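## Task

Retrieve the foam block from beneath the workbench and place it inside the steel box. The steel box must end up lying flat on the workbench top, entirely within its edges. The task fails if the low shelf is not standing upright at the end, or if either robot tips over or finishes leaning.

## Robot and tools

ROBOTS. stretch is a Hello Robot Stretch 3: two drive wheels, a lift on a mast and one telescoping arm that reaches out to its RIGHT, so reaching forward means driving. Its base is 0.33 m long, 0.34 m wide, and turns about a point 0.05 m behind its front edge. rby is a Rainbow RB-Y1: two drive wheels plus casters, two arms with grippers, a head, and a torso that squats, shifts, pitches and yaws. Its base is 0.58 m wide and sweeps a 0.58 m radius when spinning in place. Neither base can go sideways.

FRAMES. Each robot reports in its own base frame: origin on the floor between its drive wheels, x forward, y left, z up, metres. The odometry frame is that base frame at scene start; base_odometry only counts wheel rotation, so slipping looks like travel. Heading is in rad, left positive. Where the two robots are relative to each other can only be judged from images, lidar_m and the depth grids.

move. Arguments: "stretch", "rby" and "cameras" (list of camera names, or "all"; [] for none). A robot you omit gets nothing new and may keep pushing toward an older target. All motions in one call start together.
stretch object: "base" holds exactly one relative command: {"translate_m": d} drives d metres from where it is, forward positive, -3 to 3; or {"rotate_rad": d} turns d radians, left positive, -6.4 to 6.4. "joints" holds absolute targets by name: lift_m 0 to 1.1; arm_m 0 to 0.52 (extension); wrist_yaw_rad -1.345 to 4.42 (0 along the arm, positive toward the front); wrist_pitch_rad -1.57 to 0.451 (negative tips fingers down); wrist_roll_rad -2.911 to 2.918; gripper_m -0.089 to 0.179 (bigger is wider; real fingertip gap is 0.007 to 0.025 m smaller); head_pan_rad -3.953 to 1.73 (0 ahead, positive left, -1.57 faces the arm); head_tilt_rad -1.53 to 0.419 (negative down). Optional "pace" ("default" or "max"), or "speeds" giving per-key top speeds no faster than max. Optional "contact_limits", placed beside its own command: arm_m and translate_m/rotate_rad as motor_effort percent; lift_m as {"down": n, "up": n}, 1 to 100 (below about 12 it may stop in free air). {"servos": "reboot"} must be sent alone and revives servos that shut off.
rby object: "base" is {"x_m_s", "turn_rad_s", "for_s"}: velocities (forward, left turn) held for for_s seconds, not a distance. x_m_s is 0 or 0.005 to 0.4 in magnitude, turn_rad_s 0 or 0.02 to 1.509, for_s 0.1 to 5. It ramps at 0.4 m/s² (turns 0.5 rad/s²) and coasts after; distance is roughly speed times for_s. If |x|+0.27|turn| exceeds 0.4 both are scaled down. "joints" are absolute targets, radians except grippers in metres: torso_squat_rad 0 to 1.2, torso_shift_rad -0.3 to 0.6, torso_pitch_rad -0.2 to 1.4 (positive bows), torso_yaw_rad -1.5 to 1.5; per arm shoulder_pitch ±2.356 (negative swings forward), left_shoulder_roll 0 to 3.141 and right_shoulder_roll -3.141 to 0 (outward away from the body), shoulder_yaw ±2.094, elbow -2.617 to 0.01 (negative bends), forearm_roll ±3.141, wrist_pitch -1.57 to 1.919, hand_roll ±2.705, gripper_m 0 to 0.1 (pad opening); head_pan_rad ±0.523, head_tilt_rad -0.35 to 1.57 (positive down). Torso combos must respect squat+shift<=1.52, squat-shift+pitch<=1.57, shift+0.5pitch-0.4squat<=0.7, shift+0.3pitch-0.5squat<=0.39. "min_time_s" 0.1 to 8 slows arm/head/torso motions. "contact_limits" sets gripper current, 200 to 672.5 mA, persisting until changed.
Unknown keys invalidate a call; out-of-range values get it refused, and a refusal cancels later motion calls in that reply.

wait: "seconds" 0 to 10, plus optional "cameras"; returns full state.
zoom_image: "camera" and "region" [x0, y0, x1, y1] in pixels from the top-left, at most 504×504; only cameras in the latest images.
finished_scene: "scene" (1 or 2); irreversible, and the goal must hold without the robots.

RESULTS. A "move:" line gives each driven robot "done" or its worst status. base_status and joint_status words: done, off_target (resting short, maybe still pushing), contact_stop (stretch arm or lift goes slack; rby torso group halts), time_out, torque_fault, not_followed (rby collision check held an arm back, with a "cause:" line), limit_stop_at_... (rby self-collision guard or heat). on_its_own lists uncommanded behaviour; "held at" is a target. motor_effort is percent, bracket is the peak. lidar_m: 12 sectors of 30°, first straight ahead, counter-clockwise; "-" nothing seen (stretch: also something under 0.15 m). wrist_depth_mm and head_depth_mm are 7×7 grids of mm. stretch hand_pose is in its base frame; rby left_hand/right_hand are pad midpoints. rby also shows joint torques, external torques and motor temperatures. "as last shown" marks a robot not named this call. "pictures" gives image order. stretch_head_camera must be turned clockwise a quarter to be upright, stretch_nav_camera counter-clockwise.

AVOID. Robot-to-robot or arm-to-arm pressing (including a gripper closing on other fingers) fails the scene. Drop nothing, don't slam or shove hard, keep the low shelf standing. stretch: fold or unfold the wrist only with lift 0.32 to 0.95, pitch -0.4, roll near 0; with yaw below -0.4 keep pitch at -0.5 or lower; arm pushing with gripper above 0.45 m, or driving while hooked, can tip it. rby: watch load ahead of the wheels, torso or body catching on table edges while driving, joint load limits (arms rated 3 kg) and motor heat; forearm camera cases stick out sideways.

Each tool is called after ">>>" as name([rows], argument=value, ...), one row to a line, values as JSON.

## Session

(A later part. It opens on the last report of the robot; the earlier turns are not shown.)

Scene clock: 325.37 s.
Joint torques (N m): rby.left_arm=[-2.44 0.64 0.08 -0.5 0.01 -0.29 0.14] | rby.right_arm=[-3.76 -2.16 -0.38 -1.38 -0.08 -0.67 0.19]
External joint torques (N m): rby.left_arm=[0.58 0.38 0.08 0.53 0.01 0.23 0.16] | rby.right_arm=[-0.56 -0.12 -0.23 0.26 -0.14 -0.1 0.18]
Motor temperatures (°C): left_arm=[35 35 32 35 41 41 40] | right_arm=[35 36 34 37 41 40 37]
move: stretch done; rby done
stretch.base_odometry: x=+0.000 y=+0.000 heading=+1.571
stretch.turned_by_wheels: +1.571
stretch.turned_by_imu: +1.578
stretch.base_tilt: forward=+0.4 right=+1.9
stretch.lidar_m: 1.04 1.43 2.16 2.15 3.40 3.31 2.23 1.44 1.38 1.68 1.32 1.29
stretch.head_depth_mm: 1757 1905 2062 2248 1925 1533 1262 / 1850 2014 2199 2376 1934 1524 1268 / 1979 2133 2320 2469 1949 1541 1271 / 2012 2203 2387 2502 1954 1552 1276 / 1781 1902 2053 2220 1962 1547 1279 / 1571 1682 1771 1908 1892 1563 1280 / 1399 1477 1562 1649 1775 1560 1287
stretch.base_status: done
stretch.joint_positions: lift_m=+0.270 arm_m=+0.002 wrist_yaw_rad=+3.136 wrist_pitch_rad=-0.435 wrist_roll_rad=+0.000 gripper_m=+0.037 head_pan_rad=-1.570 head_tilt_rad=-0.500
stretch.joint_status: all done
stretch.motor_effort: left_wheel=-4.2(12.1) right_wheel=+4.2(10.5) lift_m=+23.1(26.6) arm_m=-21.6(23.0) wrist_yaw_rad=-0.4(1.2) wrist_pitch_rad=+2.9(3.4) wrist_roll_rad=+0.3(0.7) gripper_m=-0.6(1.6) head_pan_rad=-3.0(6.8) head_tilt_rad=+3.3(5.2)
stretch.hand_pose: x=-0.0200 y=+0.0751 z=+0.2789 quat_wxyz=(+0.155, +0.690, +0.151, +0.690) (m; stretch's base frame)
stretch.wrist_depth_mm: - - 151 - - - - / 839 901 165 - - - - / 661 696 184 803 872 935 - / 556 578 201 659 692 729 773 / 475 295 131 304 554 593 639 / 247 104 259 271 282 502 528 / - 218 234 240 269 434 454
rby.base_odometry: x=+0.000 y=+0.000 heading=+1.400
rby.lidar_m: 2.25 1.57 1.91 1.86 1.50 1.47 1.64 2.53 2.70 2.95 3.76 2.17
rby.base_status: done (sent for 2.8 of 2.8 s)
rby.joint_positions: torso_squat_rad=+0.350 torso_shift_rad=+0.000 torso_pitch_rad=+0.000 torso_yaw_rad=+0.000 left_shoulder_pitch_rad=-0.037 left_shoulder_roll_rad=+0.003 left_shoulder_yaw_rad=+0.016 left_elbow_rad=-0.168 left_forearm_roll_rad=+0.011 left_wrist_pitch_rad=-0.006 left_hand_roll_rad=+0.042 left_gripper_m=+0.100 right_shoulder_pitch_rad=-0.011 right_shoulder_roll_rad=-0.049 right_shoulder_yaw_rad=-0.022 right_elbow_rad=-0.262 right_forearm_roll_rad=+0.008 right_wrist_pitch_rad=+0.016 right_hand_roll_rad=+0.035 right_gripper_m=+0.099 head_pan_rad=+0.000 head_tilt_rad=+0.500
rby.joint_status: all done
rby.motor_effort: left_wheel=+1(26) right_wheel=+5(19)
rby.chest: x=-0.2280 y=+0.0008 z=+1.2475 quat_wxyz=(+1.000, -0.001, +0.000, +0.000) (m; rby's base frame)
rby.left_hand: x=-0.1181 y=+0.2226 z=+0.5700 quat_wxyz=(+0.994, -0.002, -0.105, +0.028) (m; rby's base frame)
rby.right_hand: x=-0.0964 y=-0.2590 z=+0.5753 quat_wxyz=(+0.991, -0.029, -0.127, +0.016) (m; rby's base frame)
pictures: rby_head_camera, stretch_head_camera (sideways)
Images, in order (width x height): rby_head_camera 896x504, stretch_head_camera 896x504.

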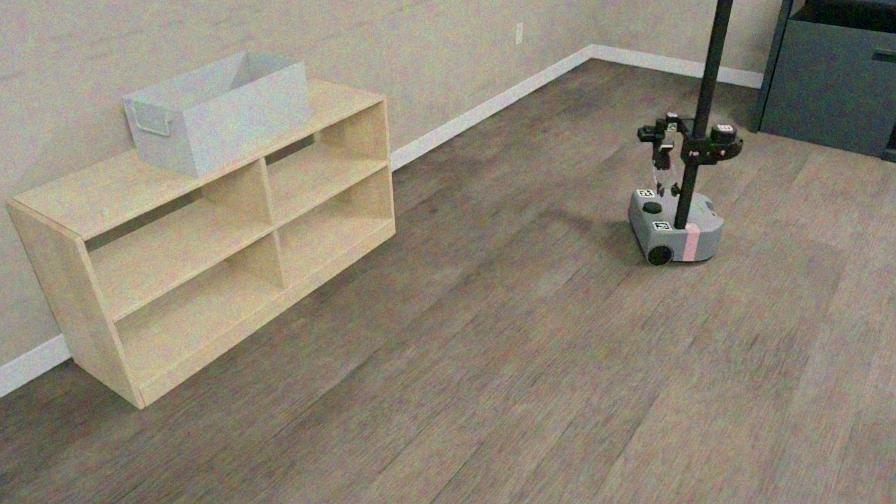

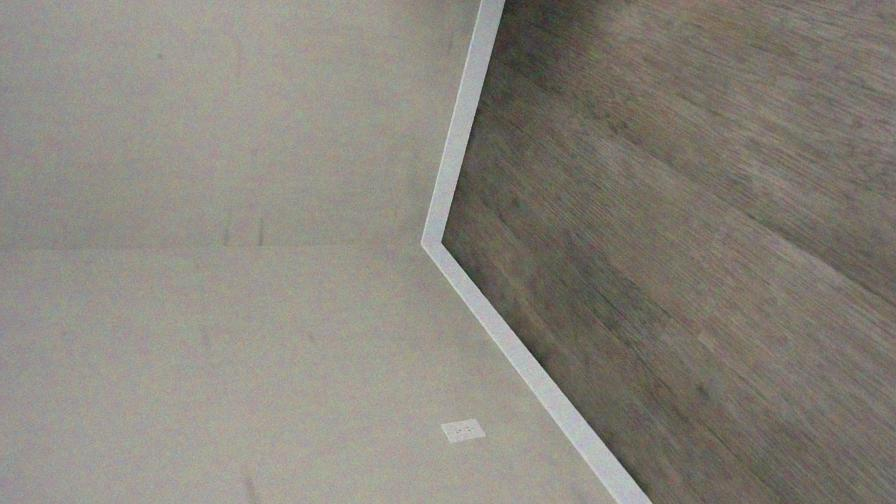

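>>> zoom_image(camera="rby_head_camera", region=[90, 30, 330, 190])

>>> move(stretch={"base": {"translate_m": -1.77}, "pace": "max", "joints": {"head_pan_rad": 0.0, "head_tilt_rad": -0.5}}, cameras=["rby_head_camera", "stretch_head_camera"])

Scaled by 2.100.

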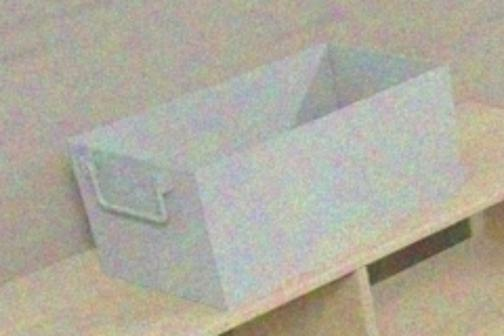

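Scene clock: 347.13 s.
Joint torques (N m): rby.left_arm=[-2.52 0.41 -0.05 -0.53 0.18 -0.43 0.11] | rby.right_arm=[-3.42 -2.1 -0.46 -1.18 -0.1 -0.6 0.12]
External joint torques (N m): rby.left_arm=[0.51 0.15 -0.05 0.5 0.17 0.09 0.12] | rby.right_arm=[-0.22 -0.07 -0.31 0.46 -0.17 -0.03 0.11]
Motor temperatures (°C): left_arm=[35 35 32 35 41 41 40] | right_arm=[35 36 34 37 41 40 37]
move: stretch done
stretch.base_odometry: x=-0.001 y=-1.770 heading=+1.570
stretch.turned_by_wheels: +0.000
stretch.turned_by_imu: +0.008
stretch.base_tilt: forward=+0.3 right=+1.9
stretch.lidar_m: 2.80 3.07 3.27 2.48 1.93 1.90 0.49 0.54 1.05 0.99 0.86 2.72
stretch.head_depth_mm: 2238 2402 2610 2611 1932 1518 1259 / 2353 2548 2777 2580 1933 1521 1271 / 2507 2708 2977 2632 1935 1541 1276 / 2615 2862 2937 2648 1956 1540 1278 / 2816 2997 3149 2640 1949 1546 1281 / 2960 3177 3395 2649 1967 1546 1285 / 3130 3564 3529 2686 1988 1551 1283
stretch.base_status: done
stretch.joint_positions: lift_m=+0.270 arm_m=+0.002 wrist_yaw_rad=+3.136 wrist_pitch_rad=-0.435 wrist_roll_rad=+0.000 gripper_m=+0.037 head_pan_rad=+0.000 head_tilt_rad=-0.500
stretch.joint_status: all done
stretch.motor_effort: left_wheel=-3.6(14.0) right_wheel=-0.4(9.3) lift_m=+35.5(36.8) arm_m=-21.2(22.5) wrist_yaw_rad=-0.2(1.2) wrist_pitch_rad=+3.2(3.4) wrist_roll_rad=+0.2(0.8) gripper_m=-0.9(2.0) head_pan_rad=-4.1(7.2) head_tilt_rad=+2.1(4.8)
stretch.hand_pose: x=-0.0200 y=+0.0751 z=+0.2789 quat_wxyz=(+0.155, +0.690, +0.151, +0.690) (m; stretch's base frame)
stretch.wrist_depth_mm: - - 152 - - - - / 825 891 164 - - - - / 679 703 185 798 874 953 - / 548 578 201 663 692 731 778 / 475 296 130 306 557 601 631 / 246 104 260 271 279 500 528 / - 218 233 242 268 441 457
rby: as last shown
rby.lidar_m: 2.25 1.56 1.91 1.87 1.49 1.49 1.63 2.55 2.70 2.95 3.27 3.62
rby.motor_effort: left_wheel=+1(3) right_wheel=+5(6)
pictures: rby_head_camera, stretch_head_camera (sideways)
Images, in order (width x height): rby_head_camera 896x504, stretch_head_camera 896x504.

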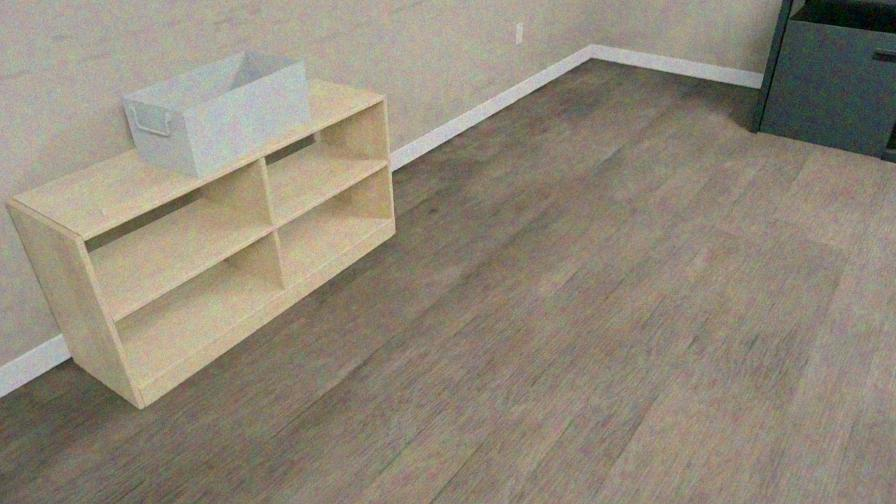

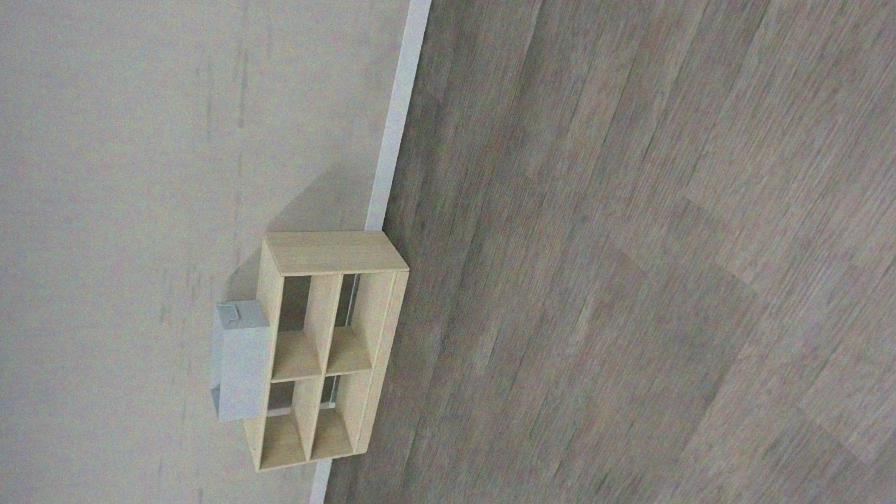

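>>> move(stretch={"base": {"rotate_rad": -0.543}, "joints": {"head_pan_rad": -1.57, "head_tilt_rad": -0.7}, "pace": "max"}, rby={"base": {"turn_rad_s": -0.1, "for_s": 0.94}}, cameras=["stretch_head_camera"])

>>> move(rby={"base": {"x_m_s": 0.4, "for_s": 3.5}}, cameras=["rby_head_camera"])

Scene clock: 408.43 s.
Joint torques (N m): rby.left_arm=[-2.08 0.88 -0.12 -0.66 0.07 -0.44 0.07] | rby.right_arm=[-3.57 -2.22 -0.3 -1.21 -0.15 -0.62 0.15]
External joint torques (N m): rby.left_arm=[0.94 0.62 -0.12 0.37 0.06 0.08 0.09] | rby.right_arm=[-0.37 -0.19 -0.15 0.43 -0.22 -0.05 0.14]
Motor temperatures (°C): left_arm=[35 35 32 35 41 41 40] | right_arm=[35 36 34 37 41 40 37]
move: stretch done; rby done
stretch.base_odometry: x=-0.001 y=-1.770 heading=+1.028
stretch.turned_by_wheels: -0.543
stretch.turned_by_imu: -0.543
stretch.base_tilt: forward=+0.4 right=+1.9
stretch.lidar_m: 2.72 2.80 3.08 3.15 2.51 1.94 1.90 0.49 0.54 1.05 1.00 0.86
stretch.head_depth_mm: 926 1039 1029 785 634 843 982 / 921 1043 1031 785 637 848 1053 / 923 1033 1029 786 635 575 1053 / 918 1032 1036 789 633 573 1050 / 921 1031 1038 786 637 573 1054 / 920 1035 1030 791 636 573 1052 / 915 1027 1038 787 637 573 1055
stretch.base_status: done
stretch.joint_positions: lift_m=+0.270 arm_m=+0.002 wrist_yaw_rad=+3.136 wrist_pitch_rad=-0.435 wrist_roll_rad=+0.000 gripper_m=+0.037 head_pan_rad=-1.599 head_tilt_rad=-0.696
stretch.joint_status: all done
stretch.motor_effort: left_wheel=+3.9(11.7) right_wheel=-6.0(13.9) lift_m=+34.7(35.2) arm_m=-20.4(21.4) wrist_yaw_rad=-0.2(1.0) wrist_pitch_rad=+3.1(3.3) wrist_roll_rad=+0.3(0.6) gripper_m=-0.1(1.7) head_pan_rad=+2.5(6.6) head_tilt_rad=-5.7(6.4)
stretch.hand_pose: x=-0.0200 y=+0.0751 z=+0.2789 quat_wxyz=(+0.155, +0.690, +0.151, +0.690) (m; stretch's base frame)
stretch.wrist_depth_mm: - - 151 - - - - / 848 914 165 - - - - / 665 706 183 800 865 944 - / 551 577 201 656 688 742 776 / 476 298 131 307 559 599 637 / 247 104 260 270 280 508 528 / - 217 233 240 266 437 455
rby.base_odometry: x=+0.000 y=+0.000 heading=+1.307
rby.lidar_m: 2.25 1.57 1.91 2.01 1.53 1.48 1.58 2.27 2.71 2.84 3.19 3.62
rby.base_status: done (sent for 0.93 of 0.93 s)
rby.joint_positions: torso_squat_rad=+0.350 torso_shift_rad=+0.000 torso_pitch_rad=+0.000 torso_yaw_rad=+0.000 left_shoulder_pitch_rad=-0.037 left_shoulder_roll_rad=+0.003 left_shoulder_yaw_rad=+0.016 left_elbow_rad=-0.168 left_forearm_roll_rad=+0.011 left_wrist_pitch_rad=-0.006 left_hand_roll_rad=+0.042 left_gripper_m=+0.100 right_shoulder_pitch_rad=-0.011 right_shoulder_roll_rad=-0.049 right_shoulder_yaw_rad=-0.022 right_elbow_rad=-0.262 right_forearm_roll_rad=+0.008 right_wrist_pitch_rad=+0.016 right_hand_roll_rad=+0.035 right_gripper_m=+0.099 head_pan_rad=+0.000 head_tilt_rad=+0.500
rby.joint_status: not commanded
rby.motor_effort: left_wheel=-1(16) right_wheel=-3(15)
rby.chest: x=-0.2280 y=+0.0008 z=+1.2475 quat_wxyz=(+1.000, -0.001, +0.000, +0.000) (m; rby's base frame)
rby.left_hand: x=-0.1181 y=+0.2226 z=+0.5700 quat_wxyz=(+0.994, -0.002, -0.105, +0.028) (m; rby's base frame)
rby.right_hand: x=-0.0964 y=-0.2590 z=+0.5753 quat_wxyz=(+0.991, -0.029, -0.127, +0.016) (m; rby's base frame)
pictures: stretch_head_camera (sideways)
Images, in order (width x height): stretch_head_camera 896x504.

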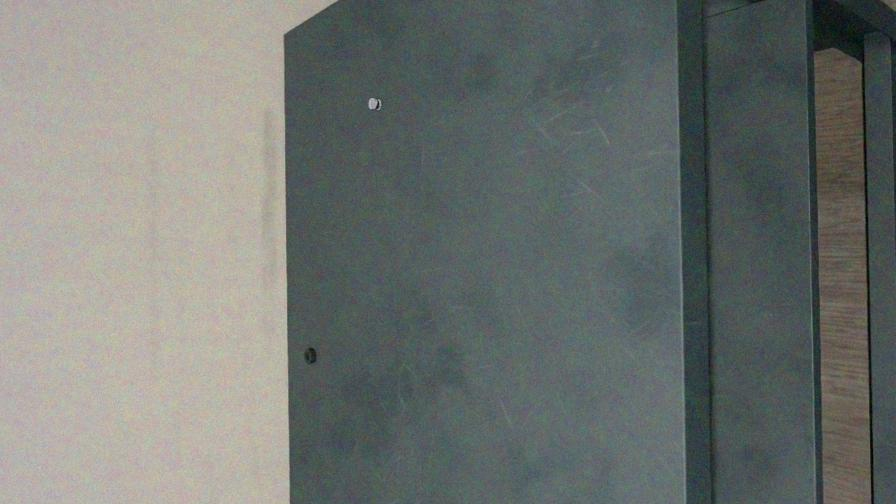

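Scene clock: 413.47 s.
Joint torques (N m): rby.left_arm=[-2.29 0.71 -0.28 -0.73 0.08 -0.31 0.1] | rby.right_arm=[-3.36 -2.18 -0.57 -1.27 -0.12 -0.63 0.2]
External joint torques (N m): rby.left_arm=[0.73 0.45 -0.28 0.3 0.08 0.22 0.11] | rby.right_arm=[-0.17 -0.15 -0.42 0.37 -0.19 -0.06 0.18]
Motor temperatures (°C): left_arm=[35 35 32 35 41 41 40] | right_arm=[35 36 34 37 41 40 37]
move: rby done
stretch: as last shown
stretch.turned_by_wheels: +0.000
stretch.turned_by_imu: +0.001
stretch.base_tilt: forward=+0.3 right=+1.9
stretch.lidar_m: 2.72 2.80 2.29 4.72 2.51 1.93 1.90 0.49 0.54 1.05 1.00 0.86
stretch.head_depth_mm: 920 1037 1023 781 632 573 970 / 919 1035 1021 782 632 576 1053 / 920 1035 1020 781 632 848 1054 / 919 1033 1025 781 633 844 1051 / 923 1041 1020 785 633 846 1051 / 925 1033 1027 785 633 850 1075 / 923 1042 1024 783 634 848 1071
stretch.joint_positions: lift_m=+0.270 arm_m=+0.002 wrist_yaw_rad=+3.136 wrist_pitch_rad=-0.435 wrist_roll_rad=+0.000 gripper_m=+0.037 head_pan_rad=-1.571 head_tilt_rad=-0.700
stretch.motor_effort: left_wheel=+3.5(3.9) right_wheel=-6.5(6.6) lift_m=+33.4(34.8) arm_m=-21.6(22.9) wrist_yaw_rad=-1.1(1.1) wrist_pitch_rad=+3.2(3.5) wrist_roll_rad=+0.3(0.6) gripper_m=-1.3(1.7) head_pan_rad=+2.8(5.1) head_tilt_rad=-5.5(6.7)
stretch.wrist_depth_mm: - - 151 - - - - / 832 906 165 - - - - / 676 702 185 805 862 941 - / 545 576 201 660 687 730 773 / 478 295 131 307 551 587 631 / 247 104 261 270 280 504 524 / - 217 233 242 267 435 455
rby.base_odometry: x=+0.365 y=+1.352 heading=+1.307
rby.lidar_m: 1.56 0.90 0.74 1.01 1.75 2.66 2.81 3.56 3.46 3.63 2.49 2.39
rby.base_status: done (sent for 3.5 of 3.5 s)
rby.joint_positions: torso_squat_rad=+0.350 torso_shift_rad=+0.000 torso_pitch_rad=+0.000 torso_yaw_rad=+0.000 left_shoulder_pitch_rad=-0.037 left_shoulder_roll_rad=+0.003 left_shoulder_yaw_rad=+0.016 left_elbow_rad=-0.168 left_forearm_roll_rad=+0.011 left_wrist_pitch_rad=-0.006 left_hand_roll_rad=+0.042 left_gripper_m=+0.100 right_shoulder_pitch_rad=-0.011 right_shoulder_roll_rad=-0.049 right_shoulder_yaw_rad=-0.022 right_elbow_rad=-0.262 right_forearm_roll_rad=+0.008 right_wrist_pitch_rad=+0.016 right_hand_roll_rad=+0.035 right_gripper_m=+0.099 head_pan_rad=+0.000 head_tilt_rad=+0.500
rby.joint_status: not commanded
rby.motor_effort: left_wheel=+8(34) right_wheel=-7(23)
rby.chest: x=-0.2279 y=+0.0008 z=+1.2475 quat_wxyz=(+1.000, -0.001, +0.000, +0.000) (m; rby's base frame)
rby.left_hand: x=-0.1180 y=+0.2226 z=+0.5700 quat_wxyz=(+0.994, -0.002, -0.105, +0.028) (m; rby's base frame)
rby.right_hand: x=-0.0964 y=-0.2590 z=+0.5753 quat_wxyz=(+0.991, -0.029, -0.127, +0.016) (m; rby's base frame)
pictures: rby_head_camera
Images, in order (width x height): rby_head_camera 896x504.

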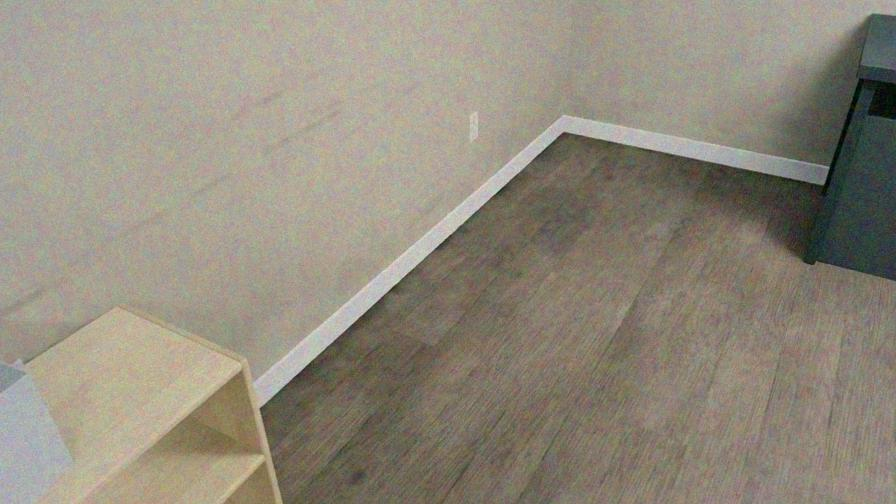

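>>> move(stretch={"joints": {"lift_m": 0.34, "head_tilt_rad": -1.1}}, rby={"base": {"turn_rad_s": 0.5, "for_s": 2.354}, "joints": {"head_tilt_rad": 0.6}}, cameras=["rby_head_camera", "stretch_head_camera"])

>>> move(stretch={"joints": {"wrist_yaw_rad": 0.0, "wrist_pitch_rad": -0.4, "gripper_m": 0.15}}, cameras=["stretch_wrist_camera", "stretch_head_camera"])

Scene clock: 449.27 s.
Joint torques (N m): rby.left_arm=[-2.09 0.68 -0.13 -0.85 0.04 -0.31 0.14] | rby.right_arm=[-3.38 -2.35 -0.26 -1.11 -0.1 -0.64 0.16]
External joint torques (N m): rby.left_arm=[0.93 0.42 -0.13 0.18 0.04 0.21 0.16] | rby.right_arm=[-0.18 -0.31 -0.11 0.53 -0.17 -0.07 0.14]
Motor temperatures (°C): left_arm=[35 35 32 35 41 41 40] | right_arm=[35 36 34 37 41 40 37]
move: stretch done; rby done
stretch.base_odometry: x=-0.001 y=-1.770 heading=+1.028
stretch.turned_by_wheels: +0.000
stretch.turned_by_imu: +0.002
stretch.base_tilt: forward=+0.4 right=+1.8
stretch.lidar_m: 2.72 2.34 2.10 4.73 2.50 1.93 1.90 0.49 0.54 1.05 1.00 0.86
stretch.head_depth_mm: 798 693 616 919 1257 1187 618 / 790 690 615 927 1277 1185 616 / 786 688 610 918 1253 676 636 / 783 683 608 918 1252 738 930 / 783 682 606 919 1246 1154 1072 / 779 680 603 909 1249 1169 1082 / 772 676 601 911 1255 1155 1086
stretch.base_status: not commanded
stretch.joint_positions: lift_m=+0.340 arm_m=+0.002 wrist_yaw_rad=+3.136 wrist_pitch_rad=-0.435 wrist_roll_rad=+0.000 gripper_m=+0.037 head_pan_rad=-1.570 head_tilt_rad=-1.104
stretch.joint_status: all done
stretch.motor_effort: left_wheel=+3.5(3.8) right_wheel=-6.3(6.6) lift_m=+36.7(38.8) arm_m=-22.1(22.7) wrist_yaw_rad=-0.2(1.1) wrist_pitch_rad=+2.8(3.4) wrist_roll_rad=+0.3(0.5) gripper_m=-0.5(2.1) head_pan_rad=+3.4(4.7) head_tilt_rad=-3.7(8.6)
stretch.hand_pose: x=-0.0200 y=+0.0751 z=+0.3489 quat_wxyz=(+0.155, +0.690, +0.151, +0.690) (m; stretch's base frame)
stretch.wrist_depth_mm: - - 152 - - - - / 991 - 166 - - - - / 778 819 185 945 - - - / 650 696 201 789 809 858 937 / 558 577 130 595 645 709 727 / 488 97 300 345 133 595 610 / - 284 302 319 470 519 534
rby.base_odometry: x=+0.365 y=+1.352 heading=+2.490
rby.lidar_m: 0.76 1.01 2.08 2.66 2.97 3.46 3.45 2.51 2.46 2.43 1.41 0.91
rby.base_status: done (sent for 2.37 of 2.37 s)
rby.joint_positions: torso_squat_rad=+0.350 torso_shift_rad=+0.000 torso_pitch_rad=+0.000 torso_yaw_rad=+0.000 left_shoulder_pitch_rad=-0.037 left_shoulder_roll_rad=+0.003 left_shoulder_yaw_rad=+0.016 left_elbow_rad=-0.168 left_forearm_roll_rad=+0.011 left_wrist_pitch_rad=-0.006 left_hand_roll_rad=+0.042 left_gripper_m=+0.100 right_shoulder_pitch_rad=-0.011 right_shoulder_roll_rad=-0.049 right_shoulder_yaw_rad=-0.022 right_elbow_rad=-0.262 right_forearm_roll_rad=+0.008 right_wrist_pitch_rad=+0.016 right_hand_roll_rad=+0.035 right_gripper_m=+0.099 head_pan_rad=+0.000 head_tilt_rad=+0.600
rby.joint_status: all done
rby.motor_effort: left_wheel=+3(26) right_wheel=+4(20)
rby.chest: x=-0.2279 y=+0.0008 z=+1.2475 quat_wxyz=(+1.000, -0.001, +0.000, +0.000) (m; rby's base frame)
rby.left_hand: x=-0.1180 y=+0.2226 z=+0.5700 quat_wxyz=(+0.994, -0.002, -0.105, +0.028) (m; rby's base frame)
rby.right_hand: x=-0.0964 y=-0.2590 z=+0.5753 quat_wxyz=(+0.991, -0.029, -0.127, +0.016) (m; rby's base frame)
pictures: rby_head_camera, stretch_head_camera (sideways)
Images, in order (width x height): rby_head_camera 896x504, stretch_head_camera 896x504.

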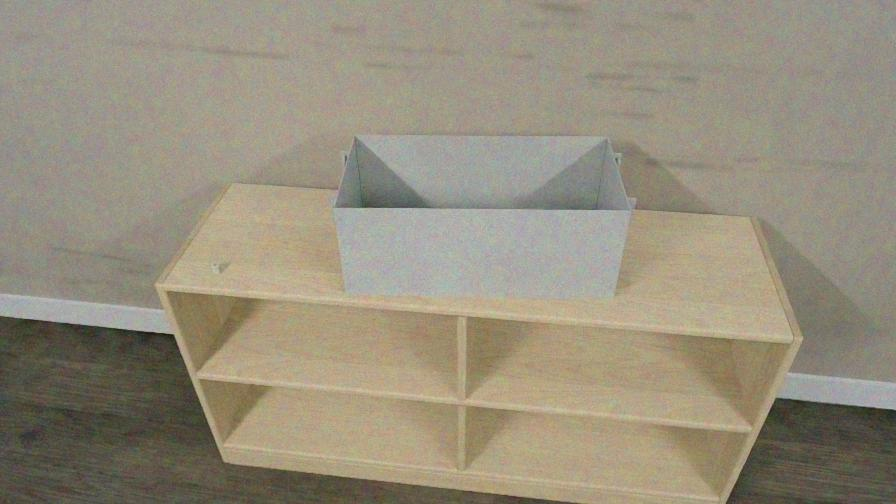

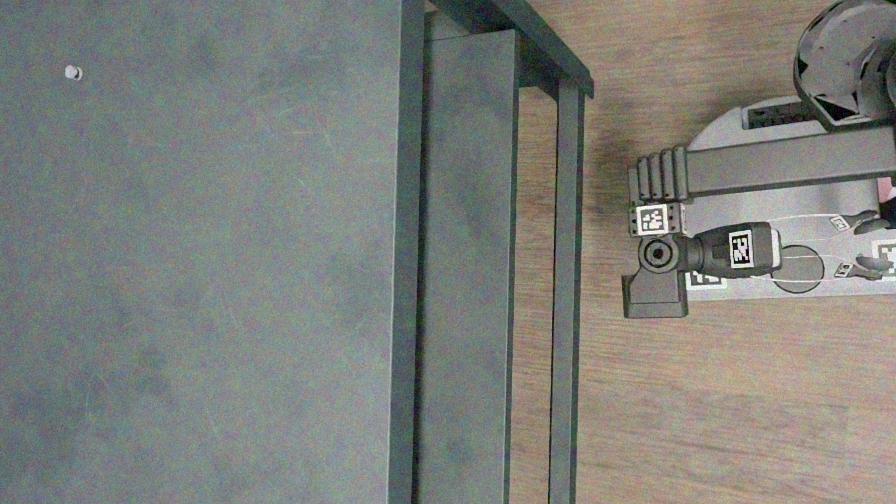

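Scene clock: 451.83 s.
Joint torques (N m): rby.left_arm=[-2.29 0.56 -0.21 -0.75 0.01 -0.28 0.13] | rby.right_arm=[-3.36 -2.03 -0.43 -1.22 -0.12 -0.64 0.18]
External joint torques (N m): rby.left_arm=[0.73 0.29 -0.21 0.28 0.01 0.24 0.14] | rby.right_arm=[-0.17 0 -0.28 0.42 -0.19 -0.07 0.16]
Motor temperatures (°C): left_arm=[35 35 32 35 41 41 40] | right_arm=[35 36 34 37 41 40 37]
move: stretch done
stretch.base_odometry: x=-0.001 y=-1.770 heading=+1.028
stretch.turned_by_wheels: +0.000
stretch.turned_by_imu: +0.001
stretch.base_tilt: forward=+0.4 right=+1.9
stretch.lidar_m: 2.72 2.34 2.09 4.72 2.50 1.93 1.90 0.49 0.54 1.05 0.99 0.86
stretch.head_depth_mm: 799 693 616 917 1246 1186 619 / 794 689 612 928 1267 1177 617 / 787 686 610 921 1256 674 634 / 784 684 607 918 1236 1000 946 / 780 681 605 916 1245 1165 1078 / 776 678 603 915 1254 1175 1080 / 772 675 600 910 1257 1163 1078
stretch.base_status: not commanded
stretch.joint_positions: lift_m=+0.340 arm_m=+0.002 wrist_yaw_rad=+0.003 wrist_pitch_rad=-0.421 wrist_roll_rad=+0.000 gripper_m=+0.150 head_pan_rad=-1.570 head_tilt_rad=-1.104
stretch.joint_status: all done
stretch.motor_effort: left_wheel=+4.0(4.0) right_wheel=-6.2(6.5) lift_m=+36.3(36.8) arm_m=-21.2(22.4) wrist_yaw_rad=-3.1(5.6) wrist_pitch_rad=+4.3(7.3) wrist_roll_rad=+0.2(0.6) gripper_m=-0.5(93.8) head_pan_rad=+3.1(4.4) head_tilt_rad=-0.2(4.4)
stretch.hand_pose: x=-0.0208 y=-0.3711 z=+0.3519 quat_wxyz=(+0.692, +0.149, -0.691, -0.147) (m; stretch's base frame)
stretch.wrist_depth_mm: 130 137 161 177 221 267 335 / 775 131 127 124 130 151 167 / 788 819 827 133 127 122 120 / 664 660 740 774 804 683 128 / 115 131 612 640 677 583 461 / 477 506 528 546 558 129 445 / - 458 467 478 500 498 402
rby: as last shown
rby.lidar_m: 0.74 1.01 2.07 2.67 2.97 3.46 3.45 2.51 2.47 2.42 1.42 0.89
rby.motor_effort: left_wheel=+2(3) right_wheel=+4(5)
pictures: stretch_head_camera (sideways), stretch_wrist_camera
Images, in order (width x height): stretch_head_camera 896x504, stretch_wrist_camera 644x364.

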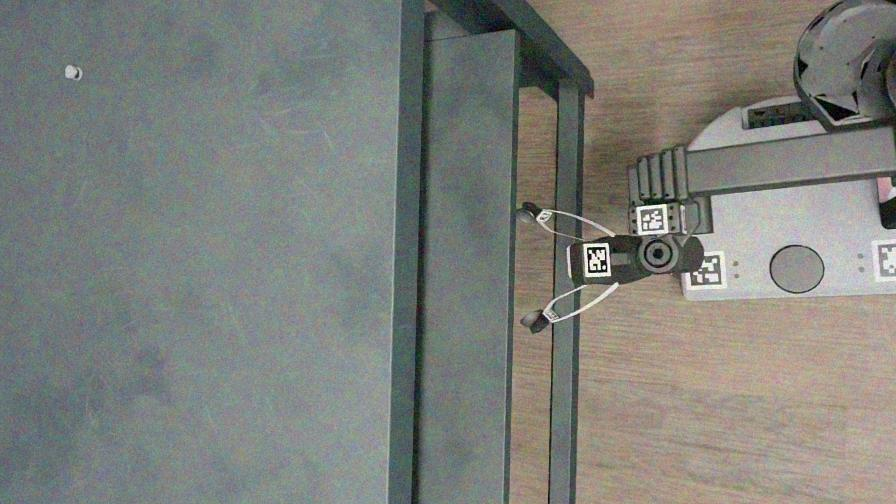

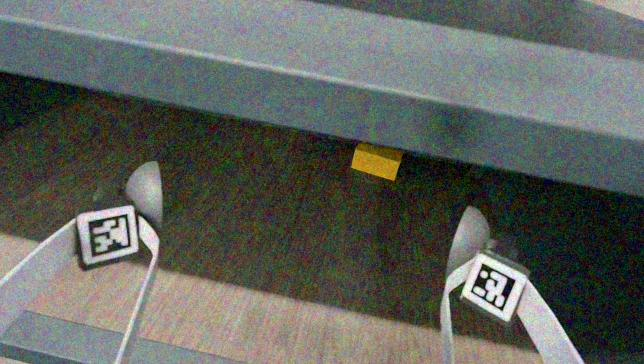

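>>> zoom_image(camera="rby_head_camera", region=[300, 110, 500, 310])

>>> zoom_image(camera="rby_head_camera", region=[500, 110, 700, 310])

>>> zoom_image(camera="stretch_wrist_camera", region=[250, 80, 500, 240])

This scene's latest camera images include none from rby_head_camera. They are from: stretch_head_camera, stretch_wrist_camera. rby_head_camera's image comes with the result of a call that names it in "cameras".

This scene's latest camera images include none from rby_head_camera. They are from: stretch_head_camera, stretch_wrist_camera. rby_head_camera's image comes with the result of a call that names it in "cameras".

Scaled by 2.016.

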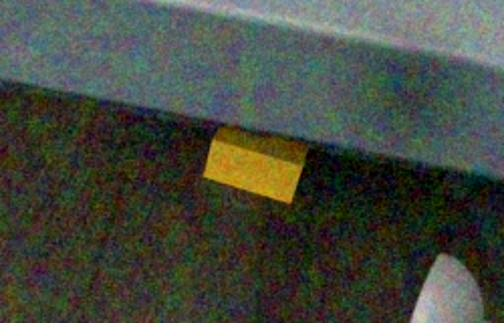

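>>> move(stretch={"base": {"rotate_rad": 0.64}}, rby={"joints": {"torso_squat_rad": 0.6, "torso_pitch_rad": 0.2, "left_shoulder_pitch_rad": -0.768, "left_shoulder_roll_rad": 0.062, "left_shoulder_yaw_rad": 0.0, "left_elbow_rad": -1.598, "left_forearm_roll_rad": 0.0, "left_wrist_pitch_rad": 1.468, "left_hand_roll_rad": -1.571, "left_gripper_m": 0.1, "right_shoulder_pitch_rad": -0.768, "right_shoulder_roll_rad": -0.062, "right_shoulder_yaw_rad": 0.0, "right_elbow_rad": -1.598, "right_forearm_roll_rad": 0.0, "right_wrist_pitch_rad": 1.468, "right_hand_roll_rad": 1.571, "right_gripper_m": 0.1}, "min_time_s": 4}, cameras=["rby_head_camera", "rby_left_wrist_camera", "rby_right_wrist_camera"])

>>> zoom_image(camera="rby_head_camera", region=[280, 60, 680, 340])

>>> move(stretch={"base": {"translate_m": -0.15}}, cameras=[])

>>> move(stretch={"base": {"rotate_rad": -0.64}}, cameras=["stretch_head_camera", "stretch_wrist_camera"])

Scene clock: 625.33 s.
Joint torques (N m): rby.left_arm=[-18.79 3.38 0.24 -9.78 -0.35 -0.87 0.01] | rby.right_arm=[-21.3 -3.73 0.4 -8.64 0 -1.09 0.41]
External joint torques (N m): rby.left_arm=[0.06 1.31 -0.75 -0.28 -0.24 0.47 0] | rby.right_arm=[-2.14 -1.24 1.23 0.72 -0.36 0.21 0.42]
Motor temperatures (°C): left_arm=[34 35 32 35 40 40 40] | right_arm=[35 36 34 36 41 39 37]
move: stretch done; rby done
stretch.base_odometry: x=-0.001 y=-1.770 heading=+1.667
stretch.turned_by_wheels: +0.640
stretch.turned_by_imu: +0.645
stretch.base_tilt: forward=+0.4 right=+1.9
stretch.lidar_m: 2.16 2.09 4.32 2.32 1.89 1.92 0.49 0.66 1.05 0.92 0.86 2.71
stretch.head_depth_mm: 799 700 617 570 882 1168 618 / 797 696 616 914 1194 1182 618 / 794 692 613 936 1254 678 635 / 790 688 634 976 1235 997 952 / 785 686 1002 1345 1288 1179 1074 / 782 688 1059 1391 1273 1167 1077 / 777 718 1206 1403 1270 1166 1078
stretch.base_status: done
stretch.joint_positions: lift_m=+0.340 arm_m=+0.002 wrist_yaw_rad=+0.003 wrist_pitch_rad=-0.421 wrist_roll_rad=+0.000 gripper_m=+0.150 head_pan_rad=-1.570 head_tilt_rad=-1.100
stretch.joint_status: not commanded
stretch.motor_effort: left_wheel=-8.1(10.9) right_wheel=+6.8(11.1) lift_m=+34.4(35.4) arm_m=-21.5(22.7) wrist_yaw_rad=-2.6(3.0) wrist_pitch_rad=+4.2(4.8) wrist_roll_rad=+0.4(0.7) gripper_m=+0.4(1.4) head_pan_rad=+3.4(3.7) head_tilt_rad=+0.0(1.6)
stretch.hand_pose: x=-0.0209 y=-0.3711 z=+0.3519 quat_wxyz=(+0.692, +0.149, -0.691, -0.147) (m; stretch's base frame)
stretch.wrist_depth_mm: - 572 630 220 212 266 303 / 967 633 723 906 180 160 167 / 802 754 801 978 963 157 135 / 668 148 745 762 825 835 139 / 115 130 619 657 671 699 723 / 479 500 521 567 573 129 626 / 434 442 462 485 497 497 548
rby.base_odometry: x=+0.365 y=+1.352 heading=+2.490
rby.lidar_m: 0.75 1.01 2.07 2.66 2.96 3.47 3.45 2.59 2.45 2.42 1.41 0.90
rby.base_status: not commanded
rby.joint_positions: torso_squat_rad=+0.600 torso_shift_rad=+0.000 torso_pitch_rad=+0.200 torso_yaw_rad=+0.000 left_shoulder_pitch_rad=-0.768 left_shoulder_roll_rad=+0.062 left_shoulder_yaw_rad=+0.000 left_elbow_rad=-1.598 left_forearm_roll_rad=+0.000 left_wrist_pitch_rad=+1.468 left_hand_roll_rad=-1.571 left_gripper_m=+0.100 right_shoulder_pitch_rad=-0.768 right_shoulder_roll_rad=-0.062 right_shoulder_yaw_rad=+0.000 right_elbow_rad=-1.598 right_forearm_roll_rad=+0.000 right_wrist_pitch_rad=+1.468 right_hand_roll_rad=+1.571 right_gripper_m=+0.099 head_pan_rad=+0.000 head_tilt_rad=+0.600
rby.joint_status: all done
rby.motor_effort: left_wheel=+2(4) right_wheel=+5(6)
rby.chest: x=-0.1667 y=+0.0008 z=+1.1615 quat_wxyz=(+0.995, -0.001, +0.100, +0.000) (m; rby's base frame)
rby.left_hand: x=+0.3814 y=+0.1291 z=+0.9419 quat_wxyz=(+0.579, +0.235, -0.223, -0.749) (m; rby's base frame)
rby.right_hand: x=+0.3814 y=-0.1281 z=+0.9420 quat_wxyz=(+0.579, -0.235, -0.222, +0.749) (m; rby's base frame)
pictures: rby_head_camera, rby_left_wrist_camera, rby_right_wrist_camera
Images, in order (width x height): rby_head_camera 896x504, rby_left_wrist_camera 644x364, rby_right_wrist_camera 644x364.

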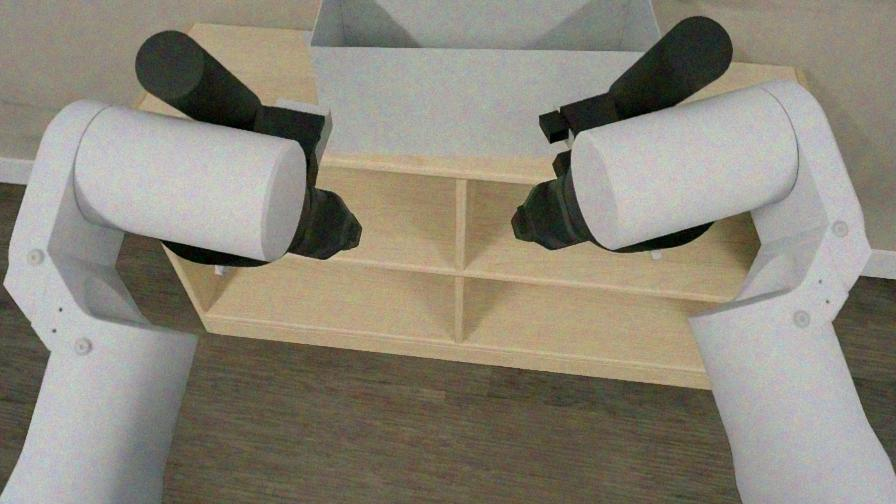

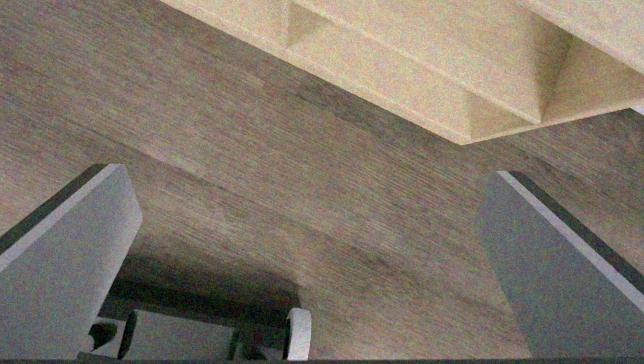

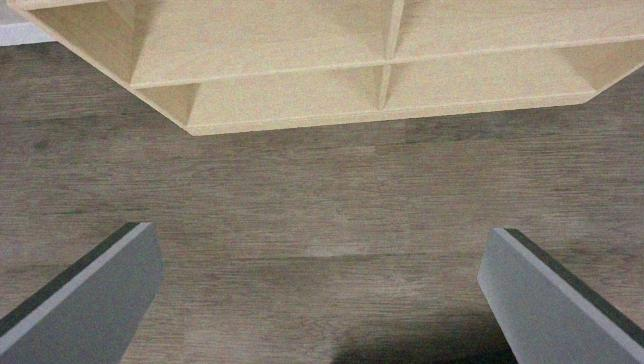

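Scaled by 1.260.

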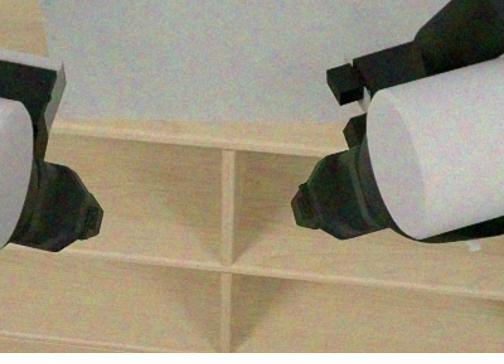

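Scene clock: 627.97 s.
Joint torques (N m): rby.left_arm=[-19.04 2.85 -0.12 -9.55 -0.43 -0.91 0.03] | rby.right_arm=[-21.29 -3.64 0.64 -8.72 -0.04 -1.13 0.39]
External joint torques (N m): rby.left_arm=[-0.18 0.78 -1.11 -0.06 -0.32 0.42 0.02] | rby.right_arm=[-2.14 -1.15 1.46 0.64 -0.39 0.17 0.4]
Motor temperatures (°C): left_arm=[34 35 32 35 40 40 40] | right_arm=[35 36 34 36 41 39 37]
move: stretch done
stretch.base_odometry: x=+0.014 y=-1.919 heading=+1.667
stretch.turned_by_wheels: +0.000
stretch.turned_by_imu: +0.001
stretch.base_tilt: forward=+0.4 right=+1.9
stretch.lidar_m: 2.28 2.23 4.05 2.18 1.80 1.80 0.34 0.40 0.95 1.05 0.93 2.83
stretch.head_depth_mm: 802 697 616 554 517 829 617 / 794 693 615 552 835 1144 616 / 794 689 613 557 882 679 634 / 788 689 609 574 883 994 951 / 786 685 607 940 1272 1170 1071 / 781 682 624 1317 1271 1177 1083 / 781 680 1013 1384 1272 1168 1082
stretch.base_status: done
stretch.joint_positions: lift_m=+0.340 arm_m=+0.002 wrist_yaw_rad=+0.003 wrist_pitch_rad=-0.421 wrist_roll_rad=+0.000 gripper_m=+0.150 head_pan_rad=-1.570 head_tilt_rad=-1.100
stretch.joint_status: not commanded
stretch.motor_effort: left_wheel=-8.0(11.8) right_wheel=+0.5(6.6) lift_m=+33.8(34.6) arm_m=-21.7(22.7) wrist_yaw_rad=-2.3(2.8) wrist_pitch_rad=+4.4(4.6) wrist_roll_rad=+0.4(0.7) gripper_m=-0.3(1.5) head_pan_rad=+2.7(3.4) head_tilt_rad=-0.2(1.3)
stretch.hand_pose: x=-0.0209 y=-0.3711 z=+0.3519 quat_wxyz=(+0.692, +0.149, -0.691, -0.147) (m; stretch's base frame)
stretch.wrist_depth_mm: 569 172 160 182 220 267 301 / 751 686 133 114 132 151 167 / 768 765 833 107 98 103 117 / 677 150 734 110 88 79 85 / 115 126 613 636 90 79 73 / 485 493 533 553 559 - - / 429 445 468 481 504 491 68
rby: as last shown
rby.lidar_m: 0.76 1.00 2.06 2.66 2.98 3.47 3.45 2.76 2.46 2.44 1.41 0.92
rby.motor_effort: left_wheel=+2(3) right_wheel=+6(6)
pictures: none
No camera images: "cameras" was empty.

Scene clock: 630.10 s.
Joint torques (N m): rby.left_arm=[-18.6 3.14 -0.19 -9.53 -0.31 -0.84 -0.17] | rby.right_arm=[-21.23 -3.67 0.61 -8.7 -0.14 -1.19 0.37]
External joint torques (N m): rby.left_arm=[0.25 1.07 -1.18 -0.04 -0.2 0.49 -0.19] | rby.right_arm=[-2.07 -1.18 1.44 0.65 -0.5 0.11 0.38]
Motor temperatures (°C): left_arm=[34 35 32 35 40 40 40] | right_arm=[35 36 34 36 41 39 37]
move: stretch done
stretch.base_odometry: x=+0.014 y=-1.919 heading=+1.028
stretch.turned_by_wheels: -0.639
stretch.turned_by_imu: -0.637
stretch.base_tilt: forward=+0.3 right=+1.9
stretch.lidar_m: 2.83 2.50 2.24 4.81 2.36 1.81 1.80 0.34 0.40 0.95 1.02 0.93
stretch.head_depth_mm: 818 697 616 555 1244 1183 617 / 795 692 617 552 892 1182 618 / 794 690 613 549 894 675 634 / 788 688 611 547 869 991 952 / 785 685 609 546 890 1174 1068 / 779 682 608 545 891 1168 1083 / 776 679 604 543 884 1167 1074
stretch.base_status: done
stretch.joint_positions: lift_m=+0.340 arm_m=+0.002 wrist_yaw_rad=+0.017 wrist_pitch_rad=-0.454 wrist_roll_rad=+0.007 gripper_m=+0.150 head_pan_rad=-1.570 head_tilt_rad=-1.100
stretch.joint_status: not commanded
stretch.on_its_own: wrist_yaw_rad is at rest, and its effort (-14.9) is outside its rest range (-9 to +9)
stretch.motor_effort: left_wheel=+9.6(12.3) right_wheel=-15.5(16.5) lift_m=+33.7(34.1) arm_m=-15.6(22.2) wrist_yaw_rad=-14.9(15.4) wrist_pitch_rad=+10.5(11.2) wrist_roll_rad=-1.7(5.4) gripper_m=-0.8(2.4) head_pan_rad=+1.4(3.2) head_tilt_rad=+0.5(1.1)
stretch.hand_pose: x=-0.0178 y=-0.3668 z=+0.3447 quat_wxyz=(+0.688, +0.165, -0.690, -0.154) (m; stretch's base frame)
stretch.wrist_depth_mm: 109 116 125 147 166 190 236 / - 88 90 99 113 124 133 / - 64 70 79 81 91 95 / - 58 - - 67 69 76 / - - - - - 58 - / - - - - - - - / - - - - - - -
rby: as last shown
rby.lidar_m: 0.75 1.00 2.06 2.66 2.96 3.47 3.45 2.67 2.47 2.44 1.42 0.91
pictures: stretch_head_camera (sideways), stretch_wrist_camera
Images, in order (width x height): stretch_head_camera 896x504, stretch_wrist_camera 644x364.

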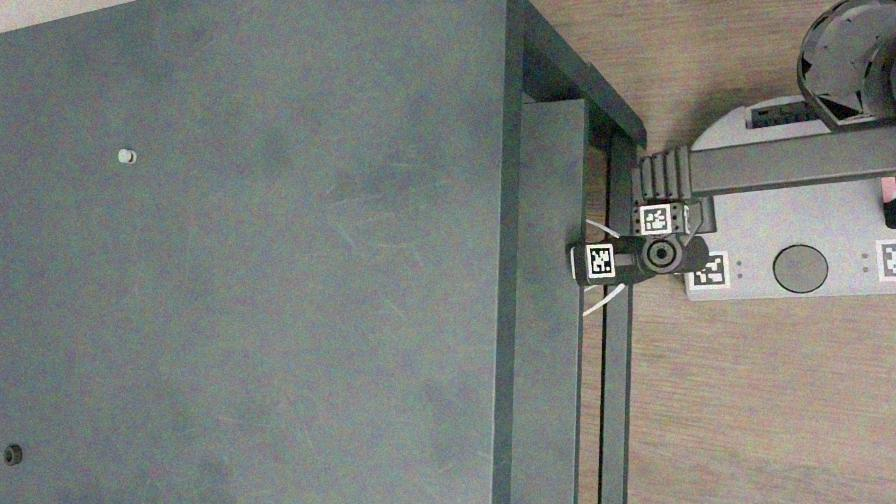

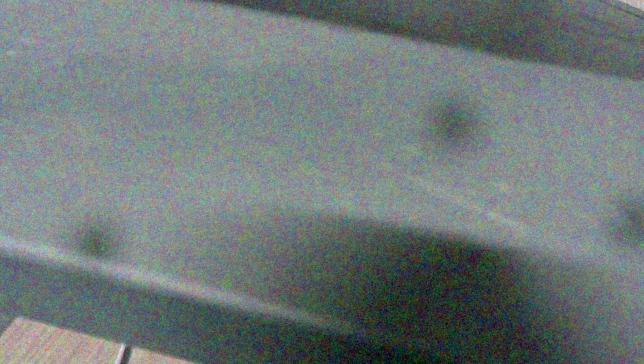

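>>> move(stretch={"joints": {"lift_m": 0.18}}, cameras=["stretch_head_camera", "stretch_wrist_camera"])

Scene clock: 637.77 s.
Joint torques (N m): rby.left_arm=[-18.68 2.87 -0.14 -9.7 -0.28 -0.92 0] | rby.right_arm=[-21.09 -3.68 0.32 -8.74 -0.03 -1.15 0.46]
External joint torques (N m): rby.left_arm=[0.17 0.8 -1.13 -0.2 -0.16 0.41 -0.01] | rby.right_arm=[-1.94 -1.19 1.15 0.62 -0.38 0.15 0.47]
Motor temperatures (°C): left_arm=[34 35 32 35 40 40 40] | right_arm=[35 36 34 37 41 39 37]
move: stretch done
stretch.base_odometry: x=+0.014 y=-1.919 heading=+1.027
stretch.turned_by_wheels: -0.001
stretch.turned_by_imu: -0.001
stretch.base_tilt: forward=+0.4 right=+1.9
stretch.lidar_m: 2.82 2.48 2.24 4.83 2.36 1.81 1.81 0.34 0.34 0.95 1.01 0.93
stretch.head_depth_mm: 826 699 620 555 1245 1185 1088 / 805 696 618 553 887 1183 754 / 797 694 615 553 887 995 759 / 794 691 616 550 880 997 949 / 792 690 611 548 895 1174 1072 / 786 686 608 547 890 1172 1078 / 781 683 607 546 889 1163 1075
stretch.base_status: not commanded
stretch.joint_positions: lift_m=+0.180 arm_m=+0.002 wrist_yaw_rad=+0.001 wrist_pitch_rad=-0.419 wrist_roll_rad=-0.002 gripper_m=+0.150 head_pan_rad=-1.569 head_tilt_rad=-1.095
stretch.joint_status: all done
stretch.motor_effort: left_wheel=-0.1(9.8) right_wheel=-0.6(15.6) lift_m=+18.5(31.2) arm_m=+13.6(14.2) wrist_yaw_rad=-1.2(14.7) wrist_pitch_rad=+3.9(10.4) wrist_roll_rad=+0.7(1.9) gripper_m=+0.1(1.7) head_pan_rad=+1.8(2.4) head_tilt_rad=-5.2(5.8)
stretch.hand_pose: x=-0.0213 y=-0.3714 z=+0.1924 quat_wxyz=(+0.693, +0.148, -0.690, -0.147) (m; stretch's base frame)
stretch.wrist_depth_mm: 751 717 690 672 629 581 380 / 665 704 747 712 699 585 363 / 528 553 592 622 686 544 350 / 440 435 487 509 553 517 333 / 115 131 404 422 439 402 323 / 317 331 347 365 371 128 309 / 289 292 305 317 332 328 280
rby: as last shown
rby.lidar_m: 0.75 1.01 2.07 2.66 2.97 3.47 3.45 2.67 2.48 2.42 1.42 0.91
pictures: stretch_head_camera (sideways), stretch_wrist_camera
Images, in order (width x height): stretch_head_camera 896x504, stretch_wrist_camera 644x364.

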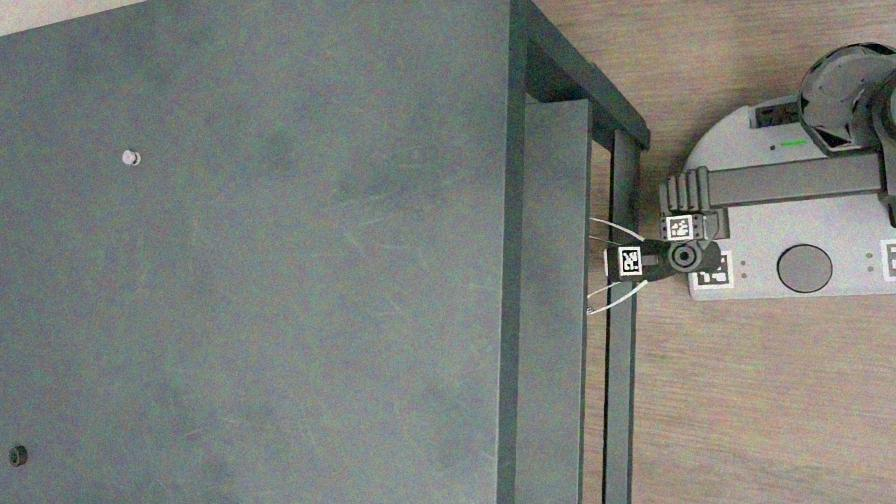

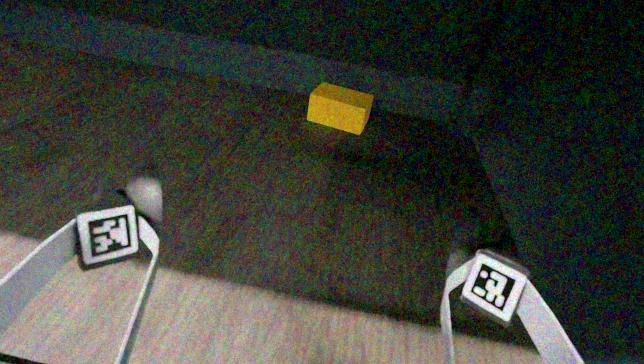

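>>> move(stretch={"joints": {"lift_m": 0.09, "gripper_m": 0.179}}, cameras=["stretch_wrist_camera"])

>>> move(stretch={"joints": {"arm_m": 0.33}}, cameras=["stretch_wrist_camera", "rby_head_camera"])

Scene clock: 662.57 s.
Joint torques (N m): rby.left_arm=[-18.73 3.26 -0.3 -9.39 -0.41 -0.99 -0.08] | rby.right_arm=[-21.17 -3.59 0.64 -8.69 0.01 -1.14 0.4]
External joint torques (N m): rby.left_arm=[0.13 1.19 -1.29 0.1 -0.3 0.35 -0.09] | rby.right_arm=[-2.02 -1.1 1.46 0.66 -0.35 0.16 0.41]
Motor temperatures (°C): left_arm=[35 35 32 36 40 40 40] | right_arm=[36 36 34 37 41 39 37]
move: stretch contact_stop
stretch.base_odometry: x=+0.014 y=-1.919 heading=+1.027
stretch.turned_by_wheels: +0.000
stretch.turned_by_imu: +0.001
stretch.base_tilt: forward=+0.3 right=+1.9
stretch.lidar_m: 2.83 2.50 2.24 4.83 2.35 1.80 1.80 0.34 0.34 0.96 1.01 0.93
stretch.head_depth_mm: 818 696 615 555 1247 1188 1096 / 797 692 615 552 891 1188 819 / 792 688 613 550 898 992 822 / 790 690 608 550 895 999 949 / 786 686 609 546 889 1172 1069 / 783 684 605 545 890 1172 1085 / 779 679 604 544 885 1173 1079
stretch.base_status: not commanded
stretch.joint_positions: lift_m=+0.105 arm_m=+0.002 wrist_yaw_rad=+0.001 wrist_pitch_rad=-0.388 wrist_roll_rad=+0.005 gripper_m=+0.179 head_pan_rad=-1.569 head_tilt_rad=-1.100
stretch.joint_status: lift_m contact_stop (moved -0.075 of -0.090); the others done
stretch.on_its_own: lift_m is slack since a contact_stop (your +0.090 is given up)
stretch.motor_effort: left_wheel=+0.0(0.4) right_wheel=-0.9(1.0) lift_m=+26.8(31.5) arm_m=+14.7(22.5) wrist_yaw_rad=-0.8(3.6) wrist_pitch_rad=-1.8(5.2) wrist_roll_rad=-1.6(2.7) gripper_m=-0.8(92.8) head_pan_rad=-0.2(1.6) head_tilt_rad=-7.6(8.8)
stretch.hand_pose: x=-0.0214 y=-0.3753 z=+0.1248 quat_wxyz=(+0.692, +0.137, -0.695, -0.137) (m; stretch's base frame)
stretch.wrist_depth_mm: 715 720 687 662 638 586 376 / 556 595 659 622 683 582 366 / 426 451 481 521 567 541 352 / 355 361 386 403 437 450 333 / 118 291 321 336 354 378 320 / 251 259 272 286 298 127 295 / 225 228 238 247 256 254 261
rby: as last shown
rby.lidar_m: 0.75 1.00 2.07 2.66 2.97 3.46 3.45 2.65 2.47 2.41 1.39 0.91
pictures: stretch_wrist_camera
ARM HIT: stretch's arm struck its own base or body hard.
Images, in order (width x height): stretch_wrist_camera 644x364.

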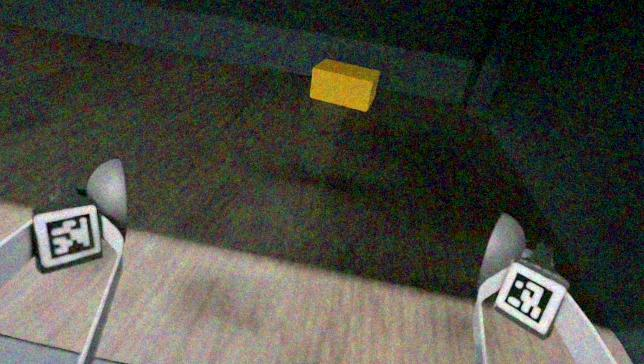

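not run: a stop came earlier in this reply.


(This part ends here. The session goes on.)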